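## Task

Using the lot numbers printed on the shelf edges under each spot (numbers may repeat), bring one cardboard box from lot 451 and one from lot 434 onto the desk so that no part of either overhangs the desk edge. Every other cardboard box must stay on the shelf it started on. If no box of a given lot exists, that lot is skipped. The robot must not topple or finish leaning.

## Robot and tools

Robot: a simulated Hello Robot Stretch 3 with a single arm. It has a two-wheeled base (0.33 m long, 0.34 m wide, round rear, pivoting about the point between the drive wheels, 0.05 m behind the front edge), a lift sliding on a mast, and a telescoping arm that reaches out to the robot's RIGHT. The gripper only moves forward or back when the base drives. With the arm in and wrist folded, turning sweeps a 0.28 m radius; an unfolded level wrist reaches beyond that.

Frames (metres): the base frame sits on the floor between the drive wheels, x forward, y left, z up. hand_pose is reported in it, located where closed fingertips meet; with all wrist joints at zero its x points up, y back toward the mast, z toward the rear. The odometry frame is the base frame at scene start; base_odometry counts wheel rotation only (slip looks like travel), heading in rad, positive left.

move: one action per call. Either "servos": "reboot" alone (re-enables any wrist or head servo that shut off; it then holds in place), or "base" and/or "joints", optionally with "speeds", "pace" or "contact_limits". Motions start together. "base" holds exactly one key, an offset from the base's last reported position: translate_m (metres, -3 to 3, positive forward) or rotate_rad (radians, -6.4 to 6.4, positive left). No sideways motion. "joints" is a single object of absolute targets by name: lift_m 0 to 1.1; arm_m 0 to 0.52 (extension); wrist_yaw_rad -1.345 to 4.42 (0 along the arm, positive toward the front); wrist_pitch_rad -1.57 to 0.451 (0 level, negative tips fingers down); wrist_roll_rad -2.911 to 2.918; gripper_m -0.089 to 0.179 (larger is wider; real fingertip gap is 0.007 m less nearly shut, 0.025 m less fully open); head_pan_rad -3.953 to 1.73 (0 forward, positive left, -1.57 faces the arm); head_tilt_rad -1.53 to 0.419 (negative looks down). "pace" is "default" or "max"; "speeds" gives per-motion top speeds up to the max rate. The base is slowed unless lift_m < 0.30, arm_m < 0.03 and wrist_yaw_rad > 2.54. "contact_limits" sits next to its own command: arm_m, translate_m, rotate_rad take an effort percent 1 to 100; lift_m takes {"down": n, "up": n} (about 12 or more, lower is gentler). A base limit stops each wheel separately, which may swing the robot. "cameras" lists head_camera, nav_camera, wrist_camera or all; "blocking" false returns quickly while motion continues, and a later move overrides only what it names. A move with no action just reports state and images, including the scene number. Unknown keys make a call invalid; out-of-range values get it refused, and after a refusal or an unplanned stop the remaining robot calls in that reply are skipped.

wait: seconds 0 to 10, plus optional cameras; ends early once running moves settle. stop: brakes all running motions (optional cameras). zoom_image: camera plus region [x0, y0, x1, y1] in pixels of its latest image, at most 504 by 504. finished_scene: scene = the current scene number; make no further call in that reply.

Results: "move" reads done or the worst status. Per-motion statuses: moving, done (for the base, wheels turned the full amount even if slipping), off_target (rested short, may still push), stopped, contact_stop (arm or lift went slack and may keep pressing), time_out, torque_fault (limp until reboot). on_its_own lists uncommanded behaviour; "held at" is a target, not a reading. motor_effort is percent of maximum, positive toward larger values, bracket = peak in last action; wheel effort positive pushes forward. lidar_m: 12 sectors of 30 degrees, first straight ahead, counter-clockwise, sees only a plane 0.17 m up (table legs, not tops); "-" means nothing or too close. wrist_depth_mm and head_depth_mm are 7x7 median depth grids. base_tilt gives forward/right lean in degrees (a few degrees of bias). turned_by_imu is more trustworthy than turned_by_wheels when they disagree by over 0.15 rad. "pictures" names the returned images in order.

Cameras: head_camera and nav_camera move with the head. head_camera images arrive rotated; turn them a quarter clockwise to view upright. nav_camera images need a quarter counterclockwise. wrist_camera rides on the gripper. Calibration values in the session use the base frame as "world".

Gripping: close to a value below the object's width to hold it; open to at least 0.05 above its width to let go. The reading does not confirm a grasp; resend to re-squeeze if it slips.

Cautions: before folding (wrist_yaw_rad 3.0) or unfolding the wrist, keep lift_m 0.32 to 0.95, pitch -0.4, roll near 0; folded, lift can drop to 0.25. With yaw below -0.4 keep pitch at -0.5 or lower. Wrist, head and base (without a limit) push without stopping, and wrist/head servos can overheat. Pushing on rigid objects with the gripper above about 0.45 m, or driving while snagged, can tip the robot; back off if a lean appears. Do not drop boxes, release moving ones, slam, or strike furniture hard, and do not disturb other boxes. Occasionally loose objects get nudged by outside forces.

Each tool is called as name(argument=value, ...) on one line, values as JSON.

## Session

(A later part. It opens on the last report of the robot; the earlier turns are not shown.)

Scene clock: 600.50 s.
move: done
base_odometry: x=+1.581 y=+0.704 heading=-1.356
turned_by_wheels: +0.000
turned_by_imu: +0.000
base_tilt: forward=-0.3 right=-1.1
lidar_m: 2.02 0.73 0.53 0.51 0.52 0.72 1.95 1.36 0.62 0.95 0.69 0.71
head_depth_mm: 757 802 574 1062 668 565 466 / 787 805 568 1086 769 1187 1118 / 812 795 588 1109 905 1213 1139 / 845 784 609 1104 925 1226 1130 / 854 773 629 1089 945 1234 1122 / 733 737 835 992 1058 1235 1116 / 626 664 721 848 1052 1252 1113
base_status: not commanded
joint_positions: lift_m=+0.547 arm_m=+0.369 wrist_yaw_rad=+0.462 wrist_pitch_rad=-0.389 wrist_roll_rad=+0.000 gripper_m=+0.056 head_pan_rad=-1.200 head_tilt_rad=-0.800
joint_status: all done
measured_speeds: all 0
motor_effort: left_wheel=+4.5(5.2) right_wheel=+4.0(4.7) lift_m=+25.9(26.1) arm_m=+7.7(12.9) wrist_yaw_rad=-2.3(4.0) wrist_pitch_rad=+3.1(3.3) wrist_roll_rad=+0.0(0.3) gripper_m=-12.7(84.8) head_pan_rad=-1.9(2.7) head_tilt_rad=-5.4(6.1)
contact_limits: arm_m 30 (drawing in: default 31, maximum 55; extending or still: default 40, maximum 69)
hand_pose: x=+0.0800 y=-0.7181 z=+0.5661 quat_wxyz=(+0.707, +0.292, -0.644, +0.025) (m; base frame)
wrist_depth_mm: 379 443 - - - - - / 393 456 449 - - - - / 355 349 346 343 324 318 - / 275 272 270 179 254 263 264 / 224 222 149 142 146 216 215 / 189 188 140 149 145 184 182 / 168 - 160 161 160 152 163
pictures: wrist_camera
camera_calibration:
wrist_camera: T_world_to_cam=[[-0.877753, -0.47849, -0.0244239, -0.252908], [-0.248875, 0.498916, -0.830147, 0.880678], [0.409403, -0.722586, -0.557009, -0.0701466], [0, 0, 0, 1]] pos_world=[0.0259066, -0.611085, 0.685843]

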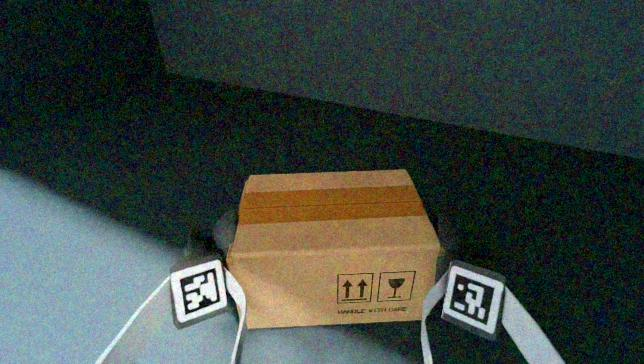

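move(joints={"lift_m": 0.62}, cameras=["wrist_camera"])

move(joints={"arm_m": 0.0}, speeds={"arm_m": 0.25})

move(joints={"wrist_yaw_rad": 2.6, "wrist_pitch_rad": -0.4, "head_pan_rad": -1.57, "head_tilt_rad": -0.6})

move(joints={"lift_m": 0.29}, pace="max", cameras=["wrist_camera"])

move(base={"translate_m": -1.87}, pace="max")

move(base={"rotate_rad": 1.598}, pace="max", cameras=["wrist_camera"])

Scene clock: 647.03 s.
move: done
base_odometry: x=+1.581 y=+0.704 heading=-1.356
turned_by_wheels: +0.000
turned_by_imu: +0.000
base_tilt: forward=-0.3 right=-1.3
lidar_m: 2.01 0.73 0.53 0.51 0.53 0.71 1.95 1.36 0.61 0.95 0.69 0.70
head_depth_mm: 758 809 574 1063 633 814 417 / 784 805 568 1088 846 1187 1112 / 812 797 588 1114 907 1204 1130 / 840 782 608 1098 925 1225 1131 / 851 773 628 1091 948 1240 1124 / 731 740 834 993 1059 1240 1119 / 624 665 720 846 1055 1256 1110
base_status: not commanded
joint_positions: lift_m=+0.620 arm_m=+0.369 wrist_yaw_rad=+0.462 wrist_pitch_rad=-0.392 wrist_roll_rad=+0.000 gripper_m=+0.056 head_pan_rad=-1.200 head_tilt_rad=-0.800
joint_status: all done
measured_speeds: all 0
motor_effort: left_wheel=+4.3(5.0) right_wheel=+3.9(4.4) lift_m=+31.6(33.5) arm_m=-2.5(3.3) wrist_yaw_rad=-2.6(2.9) wrist_pitch_rad=+3.6(3.7) wrist_roll_rad=-0.2(0.3) gripper_m=-12.5(12.8) head_pan_rad=-1.8(2.3) head_tilt_rad=-6.8(6.8)
contact_limits: arm_m 30 (drawing in: default 31, maximum 55; extending or still: default 40, maximum 69)
hand_pose: x=+0.0799 y=-0.7178 z=+0.6385 quat_wxyz=(+0.707, +0.293, -0.643, +0.024) (m; base frame)
wrist_depth_mm: 377 445 - - - - - / 391 472 - - - - - / 405 482 486 - - - - / 395 401 399 181 354 - - / 327 329 150 141 146 320 316 / 279 277 141 149 145 272 270 / 248 227 234 231 231 225 234
pictures: wrist_camera
camera_calibration:
wrist_camera: T_world_to_cam=[[-0.877802, -0.478398, -0.0244934, -0.251022], [-0.249891, 0.500944, -0.828619, 0.94114], [0.40868, -0.721242, -0.559277, -0.0270941], [0, 0, 0, 1]] pos_world=[0.0259082, -0.611088, 0.758545]

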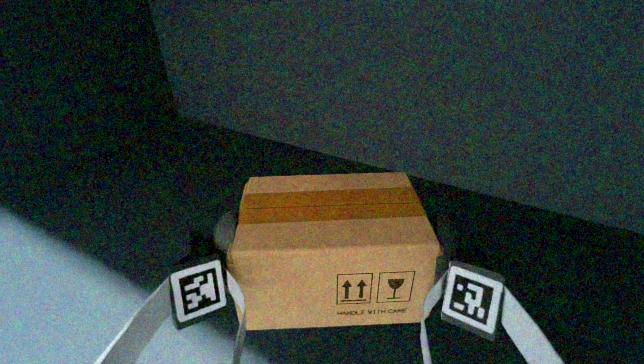

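Scene clock: 650.57 s.
move: done
base_odometry: x=+1.581 y=+0.704 heading=-1.356
turned_by_wheels: +0.000
turned_by_imu: +0.000
base_tilt: forward=-0.3 right=-1.2
lidar_m: 2.01 0.73 0.53 0.51 0.53 0.71 1.94 1.36 0.62 0.95 0.69 0.70
head_depth_mm: 757 806 575 1058 922 1166 1101 / 783 809 570 1091 915 1185 1120 / 814 794 589 1108 902 840 470 / 846 782 608 1097 927 669 1085 / 857 770 629 1096 941 1236 1122 / 733 738 836 993 1054 1237 1118 / 625 663 723 846 1058 1252 1112
base_status: not commanded
joint_positions: lift_m=+0.620 arm_m=+0.001 wrist_yaw_rad=+0.462 wrist_pitch_rad=-0.392 wrist_roll_rad=+0.000 gripper_m=+0.056 head_pan_rad=-1.200 head_tilt_rad=-0.800
joint_status: all done
measured_speeds: all 0
motor_effort: left_wheel=+4.5(4.9) right_wheel=+3.9(4.8) lift_m=+27.1(32.1) arm_m=-13.0(15.3) wrist_yaw_rad=-1.8(3.7) wrist_pitch_rad=+3.6(3.8) wrist_roll_rad=-0.1(0.4) gripper_m=-12.8(13.1) head_pan_rad=-1.4(2.0) head_tilt_rad=-6.4(7.2)
hand_pose: x=+0.0798 y=-0.3493 z=+0.6385 quat_wxyz=(+0.707, +0.293, -0.643, +0.024) (m; base frame)
wrist_depth_mm: 772 463 - - - - - / - 473 - - - - - / - 500 490 508 482 499 496 / - 565 436 181 392 393 392 / - - 149 142 146 324 321 / 946 865 141 149 144 292 282 / 828 780 163 161 - 107 -
pictures: none

Scene clock: 652.63 s.
move: done
base_odometry: x=+1.581 y=+0.704 heading=-1.356
turned_by_wheels: +0.000
turned_by_imu: +0.000
base_tilt: forward=-0.2 right=-1.2
lidar_m: 2.01 0.73 0.53 0.51 0.52 0.71 1.95 1.36 0.62 0.95 0.69 0.71
head_depth_mm: 780 854 863 603 929 859 911 / 776 851 905 596 1103 880 1116 / 772 850 894 591 1095 874 1132 / 773 849 881 612 1092 868 1124 / 773 847 871 582 1076 865 1126 / 769 846 856 603 1075 861 1118 / 770 845 845 596 1064 857 1116
base_status: not commanded
joint_positions: lift_m=+0.620 arm_m=+0.001 wrist_yaw_rad=+2.597 wrist_pitch_rad=-0.421 wrist_roll_rad=+0.000 gripper_m=+0.056 head_pan_rad=-1.575 head_tilt_rad=-0.600
joint_status: all done
measured_speeds: all 0
motor_effort: left_wheel=+4.7(5.1) right_wheel=+3.2(4.6) lift_m=+23.5(26.9) arm_m=-11.0(13.3) wrist_yaw_rad=+2.0(5.7) wrist_pitch_rad=+3.4(5.3) wrist_roll_rad=-0.1(0.3) gripper_m=-12.4(13.1) head_pan_rad=+3.6(4.2) head_tilt_rad=+4.1(6.1)
hand_pose: x=+0.0948 y=+0.0460 z=+0.6320 quat_wxyz=(+0.329, +0.705, -0.043, +0.626) (m; base frame)
wrist_depth_mm: 427 472 520 - - - - / 452 505 537 - - - - / 484 523 - - - - - / 513 - - 173 180 - - / 537 - 150 141 146 - - / - - 141 149 145 897 879 / 203 710 760 759 759 743 774
pictures: none

Scene clock: 655.63 s.
move: done
base_odometry: x=+1.581 y=+0.704 heading=-1.356
turned_by_wheels: +0.000
turned_by_imu: +0.000
base_tilt: forward=-0.3 right=-1.1
lidar_m: 2.01 0.73 0.53 0.51 0.53 0.71 1.95 1.36 0.62 0.95 0.69 0.71
head_depth_mm: 774 852 869 605 940 860 918 / 775 855 901 598 1108 879 1116 / 773 849 899 591 1093 875 1139 / 773 847 883 588 1089 868 1125 / 770 845 872 582 1078 863 1125 / 771 850 861 603 1070 859 1122 / 772 847 846 596 1066 858 1120
base_status: not commanded
joint_positions: lift_m=+0.290 arm_m=+0.001 wrist_yaw_rad=+2.597 wrist_pitch_rad=-0.423 wrist_roll_rad=+0.000 gripper_m=+0.056 head_pan_rad=-1.570 head_tilt_rad=-0.600
joint_status: all done
measured_speeds: all 0
motor_effort: left_wheel=+4.7(5.0) right_wheel=+3.7(4.9) lift_m=+26.7(27.1) arm_m=-7.3(11.8) wrist_yaw_rad=+2.2(3.6) wrist_pitch_rad=+3.9(3.9) wrist_roll_rad=+0.0(0.3) gripper_m=-12.1(12.8) head_pan_rad=+2.9(4.1) head_tilt_rad=+3.7(4.4)
hand_pose: x=+0.0947 y=+0.0458 z=+0.3015 quat_wxyz=(+0.329, +0.705, -0.043, +0.626) (m; base frame)
wrist_depth_mm: 426 467 523 - - - - / 447 496 538 - - - - / 483 529 - - 811 875 874 / 519 551 182 174 711 704 705 / 535 587 149 141 146 593 581 / 505 522 141 149 145 503 501 / 203 267 277 435 428 418 437
pictures: wrist_camera
camera_calibration:
wrist_camera: T_world_to_cam=[[0.873418, -0.486294, -0.0256908, -0.0460343], [-0.302654, -0.500745, -0.81096, 0.32871], [0.3815, 0.716082, -0.584538, 0.273518], [0, 0, 0, 1]] pos_world=[0.0353453, -0.0536478, 0.42527]

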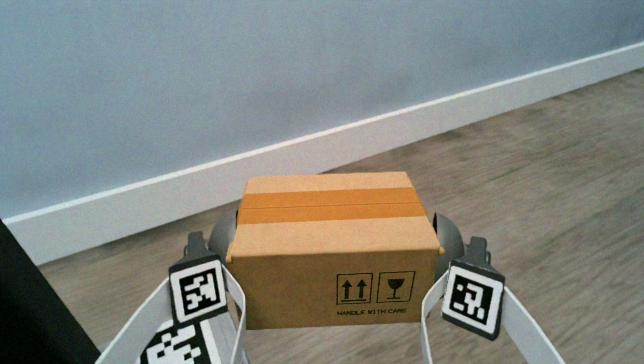

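Scene clock: 663.30 s.
move: done
base_odometry: x=+1.183 y=+2.531 heading=-1.356
turned_by_wheels: +0.000
turned_by_imu: -0.002
base_tilt: forward=-0.2 right=-1.1
lidar_m: 1.98 0.71 0.51 0.49 0.51 0.51 0.49 0.51 0.70 1.87 0.75 0.74
head_depth_mm: 1376 1350 1334 1305 1279 1267 1184 / 2013 1954 1911 1872 1740 1491 1242 / 2717 2927 3100 2455 1866 1478 1233 / 2724 2956 3237 2432 1840 1472 1231 / 2675 2957 3162 2423 1837 1453 1228 / 2658 2955 3143 2405 1813 1456 1225 / 2711 2868 3119 2360 1794 1459 1215
base_status: done
joint_positions: lift_m=+0.290 arm_m=+0.001 wrist_yaw_rad=+2.597 wrist_pitch_rad=-0.423 wrist_roll_rad=+0.000 gripper_m=+0.056 head_pan_rad=-1.570 head_tilt_rad=-0.600
joint_status: not commanded
measured_speeds: all 0
motor_effort: left_wheel=-3.7(12.7) right_wheel=-5.1(17.3) lift_m=+28.6(31.5) arm_m=+4.0(7.4) wrist_yaw_rad=+2.7(3.6) wrist_pitch_rad=+3.8(3.9) wrist_roll_rad=+0.1(0.4) gripper_m=-12.3(13.0) head_pan_rad=+2.5(4.1) head_tilt_rad=+2.5(4.3)
hand_pose: x=+0.0946 y=+0.0458 z=+0.3015 quat_wxyz=(+0.329, +0.705, -0.042, +0.626) (m; base frame)
wrist_depth_mm: 416 457 512 - - - - / 445 490 534 - - - - / 471 522 - - 814 877 876 / 507 545 182 173 716 709 705 / 522 561 149 142 146 588 584 / 499 517 141 149 145 500 496 / 203 267 278 433 432 416 438
pictures: none

Scene clock: 665.43 s.
move: done
base_odometry: x=+1.183 y=+2.531 heading=+0.241
turned_by_wheels: +1.598
turned_by_imu: +1.566
base_tilt: forward=-0.3 right=-1.2
lidar_m: 0.49 0.51 0.51 0.49 0.51 0.70 1.93 0.75 0.74 1.94 0.70 0.51
head_depth_mm: 1946 1711 1447 1522 1701 1414 1233 / 2718 2222 2282 2327 1787 1480 1240 / 3483 3818 3306 2490 1849 1479 1238 / 3492 3831 3659 2450 1824 1476 1231 / 3477 3817 3380 2437 1830 1450 1229 / 2122 2211 2277 2217 1816 1450 1220 / 1421 1457 1486 1514 1535 1410 1212
base_status: done
joint_positions: lift_m=+0.290 arm_m=+0.001 wrist_yaw_rad=+2.597 wrist_pitch_rad=-0.423 wrist_roll_rad=+0.000 gripper_m=+0.056 head_pan_rad=-1.570 head_tilt_rad=-0.600
joint_status: not commanded
measured_speeds: all 0
motor_effort: left_wheel=-5.1(15.4) right_wheel=+7.1(14.4) lift_m=+28.6(31.8) arm_m=-3.9(4.6) wrist_yaw_rad=+1.5(2.8) wrist_pitch_rad=+3.8(3.9) wrist_roll_rad=+0.2(0.3) gripper_m=-12.3(12.9) head_pan_rad=+2.6(3.7) head_tilt_rad=+3.2(3.7)
hand_pose: x=+0.0946 y=+0.0458 z=+0.3015 quat_wxyz=(+0.329, +0.705, -0.042, +0.626) (m; base frame)
wrist_depth_mm: 415 455 511 574 628 469 380 / 439 488 549 609 698 485 396 / 471 519 590 - 737 501 410 / 496 549 587 174 180 515 428 / - 584 150 142 146 530 445 / 507 514 141 149 145 505 453 / 203 267 276 433 429 416 436
pictures: wrist_camera
camera_calibration:
wrist_camera: T_world_to_cam=[[0.873663, -0.485857, -0.0256053, -0.0459688], [-0.302334, -0.500914, -0.810974, 0.328666], [0.381192, 0.71626, -0.584521, 0.27357], [0, 0, 0, 1]] pos_world=[0.0352454, -0.0536482, 0.42527]

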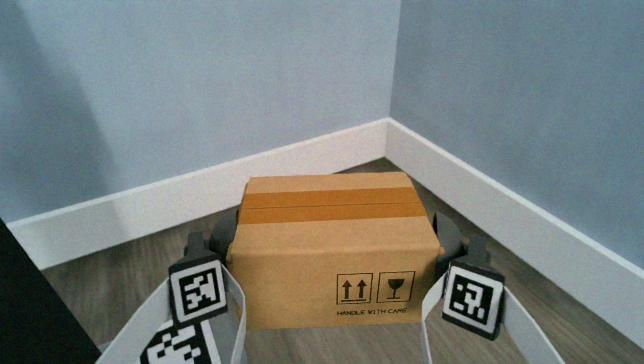

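move(base={"translate_m": -1.8}, pace="max")

move(base={"rotate_rad": -1.6}, pace="max")

move(base={"translate_m": 1.19}, pace="max")

move(joints={"lift_m": 0.85}, pace="max", cameras=["head_camera"])

Scene clock: 680.93 s.
move: done
base_odometry: x=-0.565 y=+2.101 heading=+0.241
turned_by_wheels: +0.000
turned_by_imu: -0.002
base_tilt: forward=-0.3 right=-1.2
lidar_m: 1.92 0.70 0.51 0.49 0.51 0.69 1.47 1.37 1.73 3.21 1.16 0.97
head_depth_mm: 3424 3747 3177 2458 1891 1499 1248 / 3480 3719 3741 2502 1874 1483 1237 / 3508 3858 3733 2483 1849 1487 1237 / 3472 3745 3685 2436 1843 1475 1232 / 3469 3797 3625 2436 1829 1460 1219 / 3251 3381 3354 2408 1816 1454 1221 / 2357 2397 2465 2282 1798 1450 1215
base_status: done
joint_positions: lift_m=+0.290 arm_m=+0.001 wrist_yaw_rad=+2.597 wrist_pitch_rad=-0.423 wrist_roll_rad=+0.000 gripper_m=+0.056 head_pan_rad=-1.570 head_tilt_rad=-0.600
joint_status: not commanded
measured_speeds: all 0
motor_effort: left_wheel=-7.1(12.7) right_wheel=-1.1(15.4) lift_m=+29.9(32.0) arm_m=-9.1(13.2) wrist_yaw_rad=+1.6(3.8) wrist_pitch_rad=+3.7(3.9) wrist_roll_rad=-0.1(0.4) gripper_m=-12.3(13.2) head_pan_rad=+2.7(3.5) head_tilt_rad=+1.8(3.6)
hand_pose: x=+0.0946 y=+0.0458 z=+0.3015 quat_wxyz=(+0.329, +0.705, -0.042, +0.626) (m; base frame)
wrist_depth_mm: 411 455 513 572 622 - - / 439 484 545 612 - - - / 469 520 591 659 804 881 867 / 498 551 580 173 700 709 702 / - 582 149 141 146 586 580 / 502 515 140 149 145 498 501 / 203 269 276 433 430 417 438
pictures: none

Scene clock: 683.07 s.
move: done
base_odometry: x=-0.565 y=+2.101 heading=-1.358
turned_by_wheels: -1.600
turned_by_imu: -1.570
base_tilt: forward=-0.3 right=-1.2
lidar_m: 3.30 1.18 0.97 2.01 0.71 0.51 0.49 0.51 0.69 1.47 1.37 1.90
head_depth_mm: 1200 1300 1309 1288 1264 1250 1193 / 1210 1336 1477 1640 1737 1478 1239 / 1207 1334 1477 1665 1794 1486 1238 / 1212 1326 1461 1663 1776 1475 1228 / 1204 1328 1474 1662 1775 1469 1219 / 1200 1320 1479 1647 1773 1452 1225 / 1207 1321 1463 1645 1778 1441 1209
base_status: done
joint_positions: lift_m=+0.290 arm_m=+0.001 wrist_yaw_rad=+2.597 wrist_pitch_rad=-0.423 wrist_roll_rad=+0.000 gripper_m=+0.056 head_pan_rad=-1.570 head_tilt_rad=-0.600
joint_status: not commanded
measured_speeds: all 0
motor_effort: left_wheel=+4.7(15.3) right_wheel=-7.4(14.8) lift_m=+29.8(31.0) arm_m=-12.9(13.3) wrist_yaw_rad=+2.2(2.9) wrist_pitch_rad=+3.8(4.0) wrist_roll_rad=-0.1(0.3) gripper_m=-12.4(12.8) head_pan_rad=+2.4(3.2) head_tilt_rad=+2.4(2.9)
hand_pose: x=+0.0946 y=+0.0458 z=+0.3015 quat_wxyz=(+0.329, +0.705, -0.042, +0.626) (m; base frame)
wrist_depth_mm: - - - - - - - / - - - - - - - / 941 939 916 908 893 870 876 / 740 726 728 182 710 703 707 / 608 602 149 142 147 591 591 / 499 518 140 149 145 502 497 / 203 266 275 433 431 415 436
pictures: none

Scene clock: 688.40 s.
move: done
base_odometry: x=-0.314 y=+0.938 heading=-1.358
turned_by_wheels: +0.000
turned_by_imu: +0.001
base_tilt: forward=-0.3 right=-1.2
lidar_m: 2.61 1.19 0.86 0.83 0.86 1.74 1.67 1.73 1.52 1.03 0.97 1.41
head_depth_mm: 1206 1321 1478 1622 1696 1501 1245 / 1203 1312 1443 1123 942 1492 1242 / 1198 1320 1442 1110 930 1435 1221 / 1198 1319 1429 1104 921 1469 1227 / 1189 1308 1425 1093 912 1469 1221 / 1193 1303 1411 1077 908 1413 1219 / 1188 1305 1413 1073 902 1445 1204
base_status: done
joint_positions: lift_m=+0.290 arm_m=+0.001 wrist_yaw_rad=+2.598 wrist_pitch_rad=-0.423 wrist_roll_rad=+0.000 gripper_m=+0.056 head_pan_rad=-1.570 head_tilt_rad=-0.600
joint_status: not commanded
measured_speeds: all 0
motor_effort: left_wheel=+2.1(12.5) right_wheel=-0.3(14.3) lift_m=+28.5(30.2) arm_m=-10.4(13.0) wrist_yaw_rad=+1.5(3.6) wrist_pitch_rad=+3.8(4.0) wrist_roll_rad=-0.1(0.3) gripper_m=-12.3(13.0) head_pan_rad=+2.0(3.5) head_tilt_rad=+1.5(2.6)
hand_pose: x=+0.0946 y=+0.0459 z=+0.3015 quat_wxyz=(+0.329, +0.705, -0.042, +0.626) (m; base frame)
wrist_depth_mm: - - 859 - - - - / - - 929 - - - - / - - 877 904 897 890 879 / 736 726 723 181 704 704 701 / 605 602 149 141 146 591 574 / 498 521 141 149 145 502 502 / 203 266 274 433 433 421 439
pictures: none

Scene clock: 692.93 s.
move: done
base_odometry: x=-0.314 y=+0.938 heading=-1.358
turned_by_wheels: +0.000
turned_by_imu: +0.000
base_tilt: forward=-0.2 right=-1.1
lidar_m: 2.60 1.19 0.86 0.83 0.86 1.73 1.67 1.72 1.51 1.03 0.97 1.41
head_depth_mm: 1197 1312 1464 1619 1693 1501 1347 / 1199 1320 1450 1125 940 1485 - / 1203 1305 1434 1110 932 1441 1267 / 1198 1314 1436 1105 923 1469 1296 / 1192 1314 1421 1091 915 1474 295 / 1194 1311 1414 1081 908 1412 1220 / 1194 1310 1411 1074 900 1450 1212
base_status: not commanded
joint_positions: lift_m=+0.850 arm_m=+0.001 wrist_yaw_rad=+2.598 wrist_pitch_rad=-0.423 wrist_roll_rad=+0.000 gripper_m=+0.056 head_pan_rad=-1.570 head_tilt_rad=-0.600
joint_status: all done
measured_speeds: all 0
motor_effort: left_wheel=+2.4(2.8) right_wheel=-0.5(0.8) lift_m=+28.7(34.5) arm_m=-7.9(10.6) wrist_yaw_rad=+1.6(2.8) wrist_pitch_rad=+3.9(4.0) wrist_roll_rad=+0.0(0.4) gripper_m=-12.2(12.9) head_pan_rad=+2.3(3.1) head_tilt_rad=+1.3(2.3)
hand_pose: x=+0.0945 y=+0.0458 z=+0.8615 quat_wxyz=(+0.329, +0.706, -0.042, +0.626) (m; base frame)
wrist_depth_mm: - - 859 - - - - / - - 923 - - - - / - - - - - - - / - - - 181 - - - / - - 149 141 146 - - / 206 - 140 149 145 - - / 202 988 987 - - 124 -
pictures: head_camera (sideways)
camera_calibration:
head_camera: T_world_to_cam=[[-0.0467501, 0.519968, -0.852906, 1.12543], [0.997499, -0.0210139, -0.0674867, 0.0813543], [-0.0530138, -0.853927, -0.517685, 0.629597], [0, 0, 0, 1]] pos_world=[0.0048405, -0.0458489, 1.29131]

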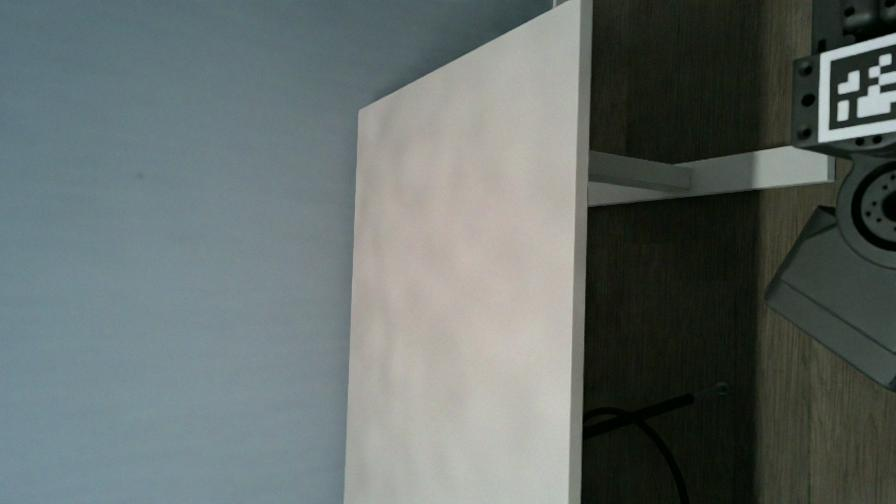

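move(joints={"wrist_yaw_rad": 0.0, "wrist_pitch_rad": -0.37})

move(joints={"arm_m": 0.41, "lift_m": 0.76})

move(joints={"lift_m": 0.724}, speeds={"lift_m": 0.03}, contact_limits={"lift_m": {"down": 13}}, cameras=["wrist_camera"])

Scene clock: 707.57 s.
move: done
base_odometry: x=-0.314 y=+0.938 heading=-1.358
turned_by_wheels: +0.000
turned_by_imu: +0.000
base_tilt: forward=-0.3 right=-1.3
lidar_m: 2.60 1.19 0.86 0.83 0.86 1.74 1.67 1.73 1.52 1.02 0.97 1.41
head_depth_mm: 1206 1320 1473 1628 1694 1515 1342 / 1202 1318 1442 1125 940 1484 - / 1202 1327 1440 1114 931 494 372 / 1199 1316 1434 1104 922 326 307 / 1195 1310 1440 1089 914 1379 1204 / 1189 1305 1416 1079 906 1424 1217 / 1188 1311 1396 1066 897 1450 1208
base_status: not commanded
joint_positions: lift_m=+0.850 arm_m=+0.001 wrist_yaw_rad=+0.003 wrist_pitch_rad=-0.399 wrist_roll_rad=+0.000 gripper_m=+0.056 head_pan_rad=-1.570 head_tilt_rad=-0.600
joint_status: all done
measured_speeds: all 0
motor_effort: left_wheel=+2.4(2.7) right_wheel=+0.2(1.1) lift_m=+30.6(30.6) arm_m=-5.7(7.3) wrist_yaw_rad=-3.4(6.6) wrist_pitch_rad=+4.8(6.4) wrist_roll_rad=+0.1(0.3) gripper_m=-12.3(12.8) head_pan_rad=+2.4(2.9) head_tilt_rad=+1.4(1.9)
hand_pose: x=-0.0208 y=-0.3723 z=+0.8669 quat_wxyz=(+0.694, +0.141, -0.692, -0.139) (m; base frame)
wrist_depth_mm: - - - - - - - / - - - - - - - / - - - - - - - / - - 174 173 180 - - / - - 149 142 146 - - / - - 140 149 145 - - / - - - - - 125 -
pictures: none

Scene clock: 711.77 s.
move: done
base_odometry: x=-0.314 y=+0.938 heading=-1.358
turned_by_wheels: +0.000
turned_by_imu: +0.000
base_tilt: forward=-0.3 right=-1.2
lidar_m: 2.61 1.19 0.86 0.83 0.86 1.74 1.67 1.73 1.51 1.03 0.96 1.41
head_depth_mm: 1199 1323 1469 1618 1684 1490 305 / 1202 1323 1443 1125 499 378 320 / 1202 1321 1441 622 611 1441 1220 / 1195 1310 1436 877 853 1472 1228 / 1195 1312 1431 1091 919 1464 1222 / 1191 1304 1409 1075 905 1421 1229 / 1186 1309 1408 1065 898 1443 1209
base_status: not commanded
joint_positions: lift_m=+0.760 arm_m=+0.410 wrist_yaw_rad=+0.003 wrist_pitch_rad=-0.399 wrist_roll_rad=+0.000 gripper_m=+0.056 head_pan_rad=-1.570 head_tilt_rad=-0.600
joint_status: all done
measured_speeds: all 0
motor_effort: left_wheel=+2.2(2.9) right_wheel=+0.3(1.0) lift_m=+24.5(27.5) arm_m=+12.3(14.6) wrist_yaw_rad=-3.3(4.7) wrist_pitch_rad=+4.8(4.9) wrist_roll_rad=-0.1(0.4) gripper_m=-11.9(13.0) head_pan_rad=+2.5(2.7) head_tilt_rad=+0.6(1.7)
hand_pose: x=-0.0208 y=-0.7818 z=+0.7770 quat_wxyz=(+0.694, +0.141, -0.693, -0.139) (m; base frame)
wrist_depth_mm: - - - - - - - / - - - - - - - / - - - - - - - / - - - 173 172 - - / - - 149 141 145 - - / - - 141 149 145 - - / - - 128 160 - 108 -
pictures: none

Scene clock: 713.40 s.
move: done
base_odometry: x=-0.314 y=+0.938 heading=-1.358
turned_by_wheels: +0.000
turned_by_imu: +0.000
base_tilt: forward=-0.3 right=-1.2
lidar_m: 2.60 1.19 0.86 0.83 0.86 1.74 1.67 1.73 1.51 1.03 0.96 1.41
head_depth_mm: 1203 1325 1476 1617 1673 1497 1194 / 1205 1326 1444 1124 868 407 348 / 1200 1313 1448 1112 611 1402 1217 / 1199 1317 1434 1099 783 1472 1230 / 1200 1318 1432 1092 916 1466 1221 / 1195 1320 1408 1079 911 1418 1219 / 1191 1303 1405 1062 900 1438 1210
base_status: not commanded
joint_positions: lift_m=+0.724 arm_m=+0.410 wrist_yaw_rad=+0.003 wrist_pitch_rad=-0.355 wrist_roll_rad=+0.000 gripper_m=+0.056 head_pan_rad=-1.570 head_tilt_rad=-0.600
joint_status: all done
measured_speeds: all 0
motor_effort: left_wheel=+2.2(2.6) right_wheel=-0.2(1.0) lift_m=+19.0(26.9) arm_m=+10.5(13.1) wrist_yaw_rad=-2.5(4.5) wrist_pitch_rad=-3.2(4.9) wrist_roll_rad=+0.2(0.3) gripper_m=-12.7(12.9) head_pan_rad=+2.0(2.7) head_tilt_rad=+0.7(1.4)
contact_limits: lift_m down 13 (down: maximum 72; up: maximum 65)
hand_pose: x=-0.0208 y=-0.7868 z=+0.7510 quat_wxyz=(+0.696, +0.126, -0.695, -0.124) (m; base frame)
wrist_depth_mm: - - - - - - - / - - - - - - - / - - - - - - - / - - - 172 170 - - / - - 146 140 144 - - / - - 140 148 145 - - / - - 129 - - 108 -
pictures: wrist_camera
camera_calibration:
wrist_camera: T_world_to_cam=[[-0.998879, -0.0413034, -0.0231386, -0.0292922], [-0.00220148, 0.528736, -0.848783, 1.0859], [0.0472919, -0.847781, -0.528235, -0.10318], [0, 0, 0, 1]] pos_world=[-0.0219892, -0.66284, 0.866514]

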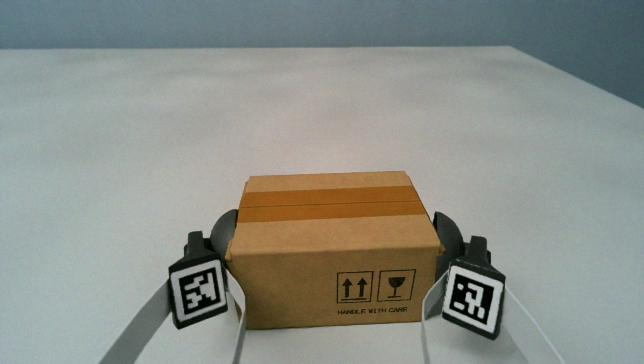

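move(joints={"lift_m": 0.732}, speeds={"lift_m": 0.04})

move(joints={"gripper_m": 0.165}, cameras=["wrist_camera"])

move(joints={"arm_m": 0.05}, speeds={"arm_m": 0.25}, cameras=["head_camera"])

Scene clock: 721.90 s.
move: done
base_odometry: x=-0.314 y=+0.938 heading=-1.358
turned_by_wheels: +0.000
turned_by_imu: +0.000
base_tilt: forward=-0.2 right=-1.1
lidar_m: 2.61 1.19 0.87 0.83 0.86 1.74 1.67 1.73 1.51 1.03 0.97 1.42
head_depth_mm: 1199 1324 1466 1623 1690 1491 1165 / 1198 1323 1446 1118 867 399 340 / 1203 1313 1440 1112 608 1401 1220 / 1193 1317 1435 1105 828 1470 1233 / 1190 1311 1423 1088 912 1463 1216 / 1184 1317 1411 1076 909 1413 1224 / 1195 1310 1419 1073 901 1434 1211
base_status: not commanded
joint_positions: lift_m=+0.732 arm_m=+0.410 wrist_yaw_rad=+0.003 wrist_pitch_rad=-0.382 wrist_roll_rad=+0.000 gripper_m=+0.056 head_pan_rad=-1.570 head_tilt_rad=-0.600
joint_status: all done
measured_speeds: all 0
motor_effort: left_wheel=+1.9(2.6) right_wheel=+0.1(0.7) lift_m=+28.4(33.3) arm_m=+5.4(6.4) wrist_yaw_rad=-2.9(4.1) wrist_pitch_rad=+1.6(3.3) wrist_roll_rad=+0.0(0.3) gripper_m=-12.3(12.7) head_pan_rad=+2.2(2.4) head_tilt_rad=+0.8(1.0)
hand_pose: x=-0.0208 y=-0.7838 z=+0.7529 quat_wxyz=(+0.695, +0.135, -0.694, -0.133) (m; base frame)
wrist_depth_mm: - - - - - - - / - - - - - - - / - - - - - - - / - - - 172 171 - - / - - 147 141 146 - - / - - 140 150 145 - - / - - 129 - - 107 -
pictures: none

Scene clock: 723.53 s.
move: done
base_odometry: x=-0.314 y=+0.938 heading=-1.358
turned_by_wheels: +0.000
turned_by_imu: +0.000
base_tilt: forward=-0.3 right=-1.1
lidar_m: 2.60 1.19 0.86 0.83 0.86 1.74 1.67 1.73 1.51 1.03 0.97 1.41
head_depth_mm: 1204 1315 1471 1616 1685 1496 1169 / 1199 1320 1444 1127 871 399 340 / 1194 1310 1437 1110 608 1396 1218 / 1199 1314 1435 1100 805 1476 1233 / 1194 1307 1426 1084 916 1463 1218 / 1193 1314 1417 1082 909 1411 1212 / 1189 1314 1405 1066 899 1437 1217
base_status: not commanded
joint_positions: lift_m=+0.732 arm_m=+0.410 wrist_yaw_rad=+0.003 wrist_pitch_rad=-0.382 wrist_roll_rad=+0.000 gripper_m=+0.165 head_pan_rad=-1.570 head_tilt_rad=-0.600
joint_status: all done
measured_speeds: all 0
motor_effort: left_wheel=+2.3(2.6) right_wheel=-0.1(0.9) lift_m=+23.1(28.5) arm_m=+2.4(5.5) wrist_yaw_rad=-3.6(3.8) wrist_pitch_rad=+1.9(1.9) wrist_roll_rad=+0.1(0.3) gripper_m=+0.5(81.8) head_pan_rad=+1.8(2.4) head_tilt_rad=+1.1(1.1)
hand_pose: x=-0.0209 y=-0.7837 z=+0.7528 quat_wxyz=(+0.695, +0.136, -0.694, -0.134) (m; base frame)
wrist_depth_mm: - - - - - - - / - - - - - - - / - - - - - - - / - - - 172 170 - - / - 146 146 141 145 - - / - 123 148 149 151 134 - / - 118 - - - - 102
pictures: wrist_camera
camera_calibration:
wrist_camera: T_world_to_cam=[[-0.998888, -0.040494, -0.0241456, -0.0277647], [-0.0021974, 0.551572, -0.834124, 1.09268], [0.047095, -0.833144, -0.551048, -0.071003], [0, 0, 0, 1]] pos_world=[-0.0219889, -0.662974, 0.871637]

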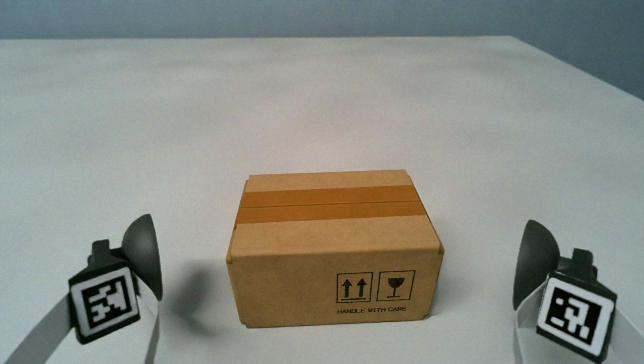

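Scene clock: 727.03 s.
move: done
base_odometry: x=-0.314 y=+0.938 heading=-1.358
turned_by_wheels: +0.000
turned_by_imu: +0.000
base_tilt: forward=-0.3 right=-1.2
lidar_m: 2.60 1.19 0.86 0.83 0.86 1.74 1.67 1.73 1.51 1.03 0.97 1.41
head_depth_mm: 1204 1318 1467 1627 1698 1500 1242 / 1199 1318 1447 1119 937 1496 1230 / 1206 1315 1437 1112 928 1431 410 / 1194 1319 1439 1102 903 1471 408 / 1196 1317 1435 1090 915 1465 1193 / 1196 1312 1408 1076 909 1413 1213 / 1191 1305 1409 1069 903 1451 1212
base_status: not commanded
joint_positions: lift_m=+0.732 arm_m=+0.050 wrist_yaw_rad=+0.003 wrist_pitch_rad=-0.383 wrist_roll_rad=+0.000 gripper_m=+0.165 head_pan_rad=-1.570 head_tilt_rad=-0.600
joint_status: all done
measured_speeds: all 0
motor_effort: left_wheel=+2.1(2.6) right_wheel=-0.2(1.0) lift_m=+30.3(31.0) arm_m=-13.4(15.1) wrist_yaw_rad=-3.6(4.7) wrist_pitch_rad=+2.0(2.1) wrist_roll_rad=-0.2(0.3) gripper_m=+0.7(1.3) head_pan_rad=+2.0(2.4) head_tilt_rad=-0.4(1.0)
hand_pose: x=-0.0209 y=-0.4236 z=+0.7525 quat_wxyz=(+0.695, +0.136, -0.694, -0.134) (m; base frame)
wrist_depth_mm: - - - - - - - / - - - 454 - - - / - - - - - - - / - - - - - - - / - - - - - - - / - 131 - - - 135 - / 116 911 927 925 918 904 110
pictures: head_camera (sideways)
camera_calibration:
head_camera: T_world_to_cam=[[-0.0467501, 0.519968, -0.852906, 1.12543], [0.997499, -0.0210139, -0.0674867, 0.0813543], [-0.0530138, -0.853927, -0.517685, 0.629597], [0, 0, 0, 1]] pos_world=[0.0048405, -0.0458489, 1.29131]

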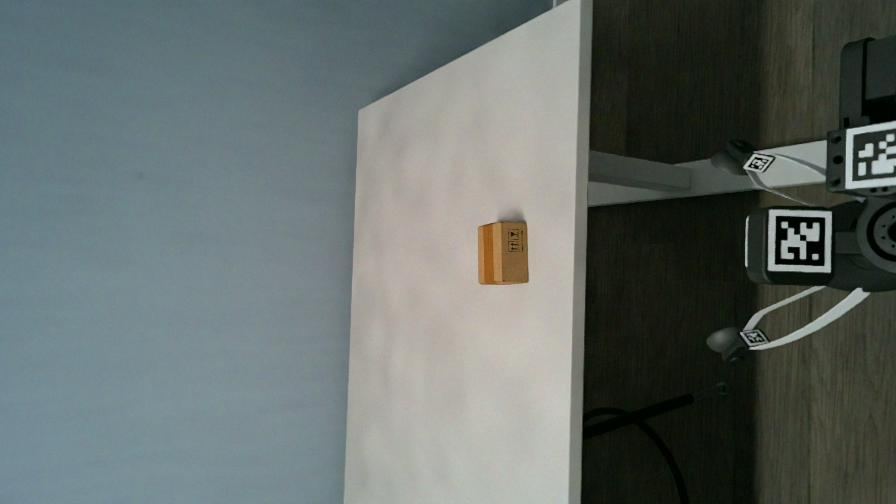

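move(joints={"head_pan_rad": -0.75, "head_tilt_rad": -0.45}, pace="max", cameras=["head_camera"])

Scene clock: 732.37 s.
move: done
base_odometry: x=-0.314 y=+0.938 heading=-1.358
turned_by_wheels: +0.000
turned_by_imu: +0.000
base_tilt: forward=-0.2 right=-1.2
lidar_m: 2.61 1.19 0.86 0.83 0.86 1.74 1.67 1.72 1.52 1.03 0.96 1.41
head_depth_mm: 1367 1429 1505 1514 1028 866 1334 / 1474 1559 1652 1528 1023 1579 1325 / 1626 1714 1822 1511 1064 1692 1324 / 1792 1888 2021 1495 1652 1664 1355 / 1990 2137 2311 2324 2189 1658 1347 / 2269 2478 2703 2865 2185 1662 1330 / 2640 2853 3050 3019 2172 1652 1338
base_status: not commanded
joint_positions: lift_m=+0.732 arm_m=+0.050 wrist_yaw_rad=+0.003 wrist_pitch_rad=-0.383 wrist_roll_rad=+0.000 gripper_m=+0.165 head_pan_rad=-0.726 head_tilt_rad=-0.450
joint_status: all done
measured_speeds: all 0
motor_effort: left_wheel=+2.0(2.4) right_wheel=+0.3(0.7) lift_m=+26.8(28.0) arm_m=-12.4(13.3) wrist_yaw_rad=-1.4(4.1) wrist_pitch_rad=+2.0(2.1) wrist_roll_rad=+0.0(0.3) gripper_m=+0.7(1.1) head_pan_rad=-1.0(5.2) head_tilt_rad=+4.7(8.1)
hand_pose: x=-0.0209 y=-0.4236 z=+0.7525 quat_wxyz=(+0.695, +0.136, -0.694, -0.134) (m; base frame)
wrist_depth_mm: - - - - - - - / - - - 453 - - - / - - - - - - - / - - - - - - - / - - - - - - - / - 131 - - - 135 - / 116 931 938 931 906 906 110
pictures: head_camera (sideways)
camera_calibration:
head_camera: T_world_to_cam=[[-0.319865, 0.222048, -0.921076, 1.21602], [0.685928, 0.724898, -0.0634499, 0.0780556], [0.653597, -0.652087, -0.384179, 0.45157], [0, 0, 0, 1]] pos_world=[0.0402774, -0.0321346, 1.29848]

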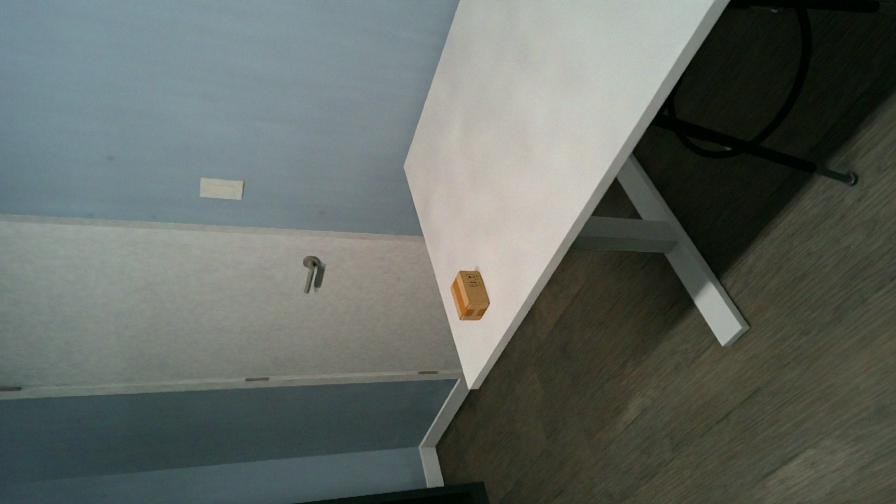

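zoom_image(camera="head_camera", region=[390, 220, 570, 400])

Scaled by 2.800 from the camera's 896x504 image, which has a finer 1280x720 frame.

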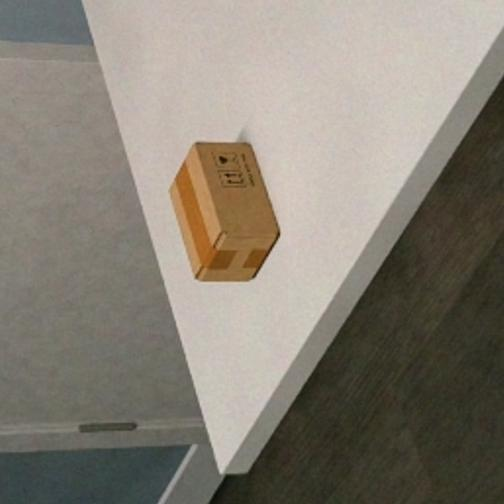

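finished_scene(scene=2)

The scene is finished: the task was done.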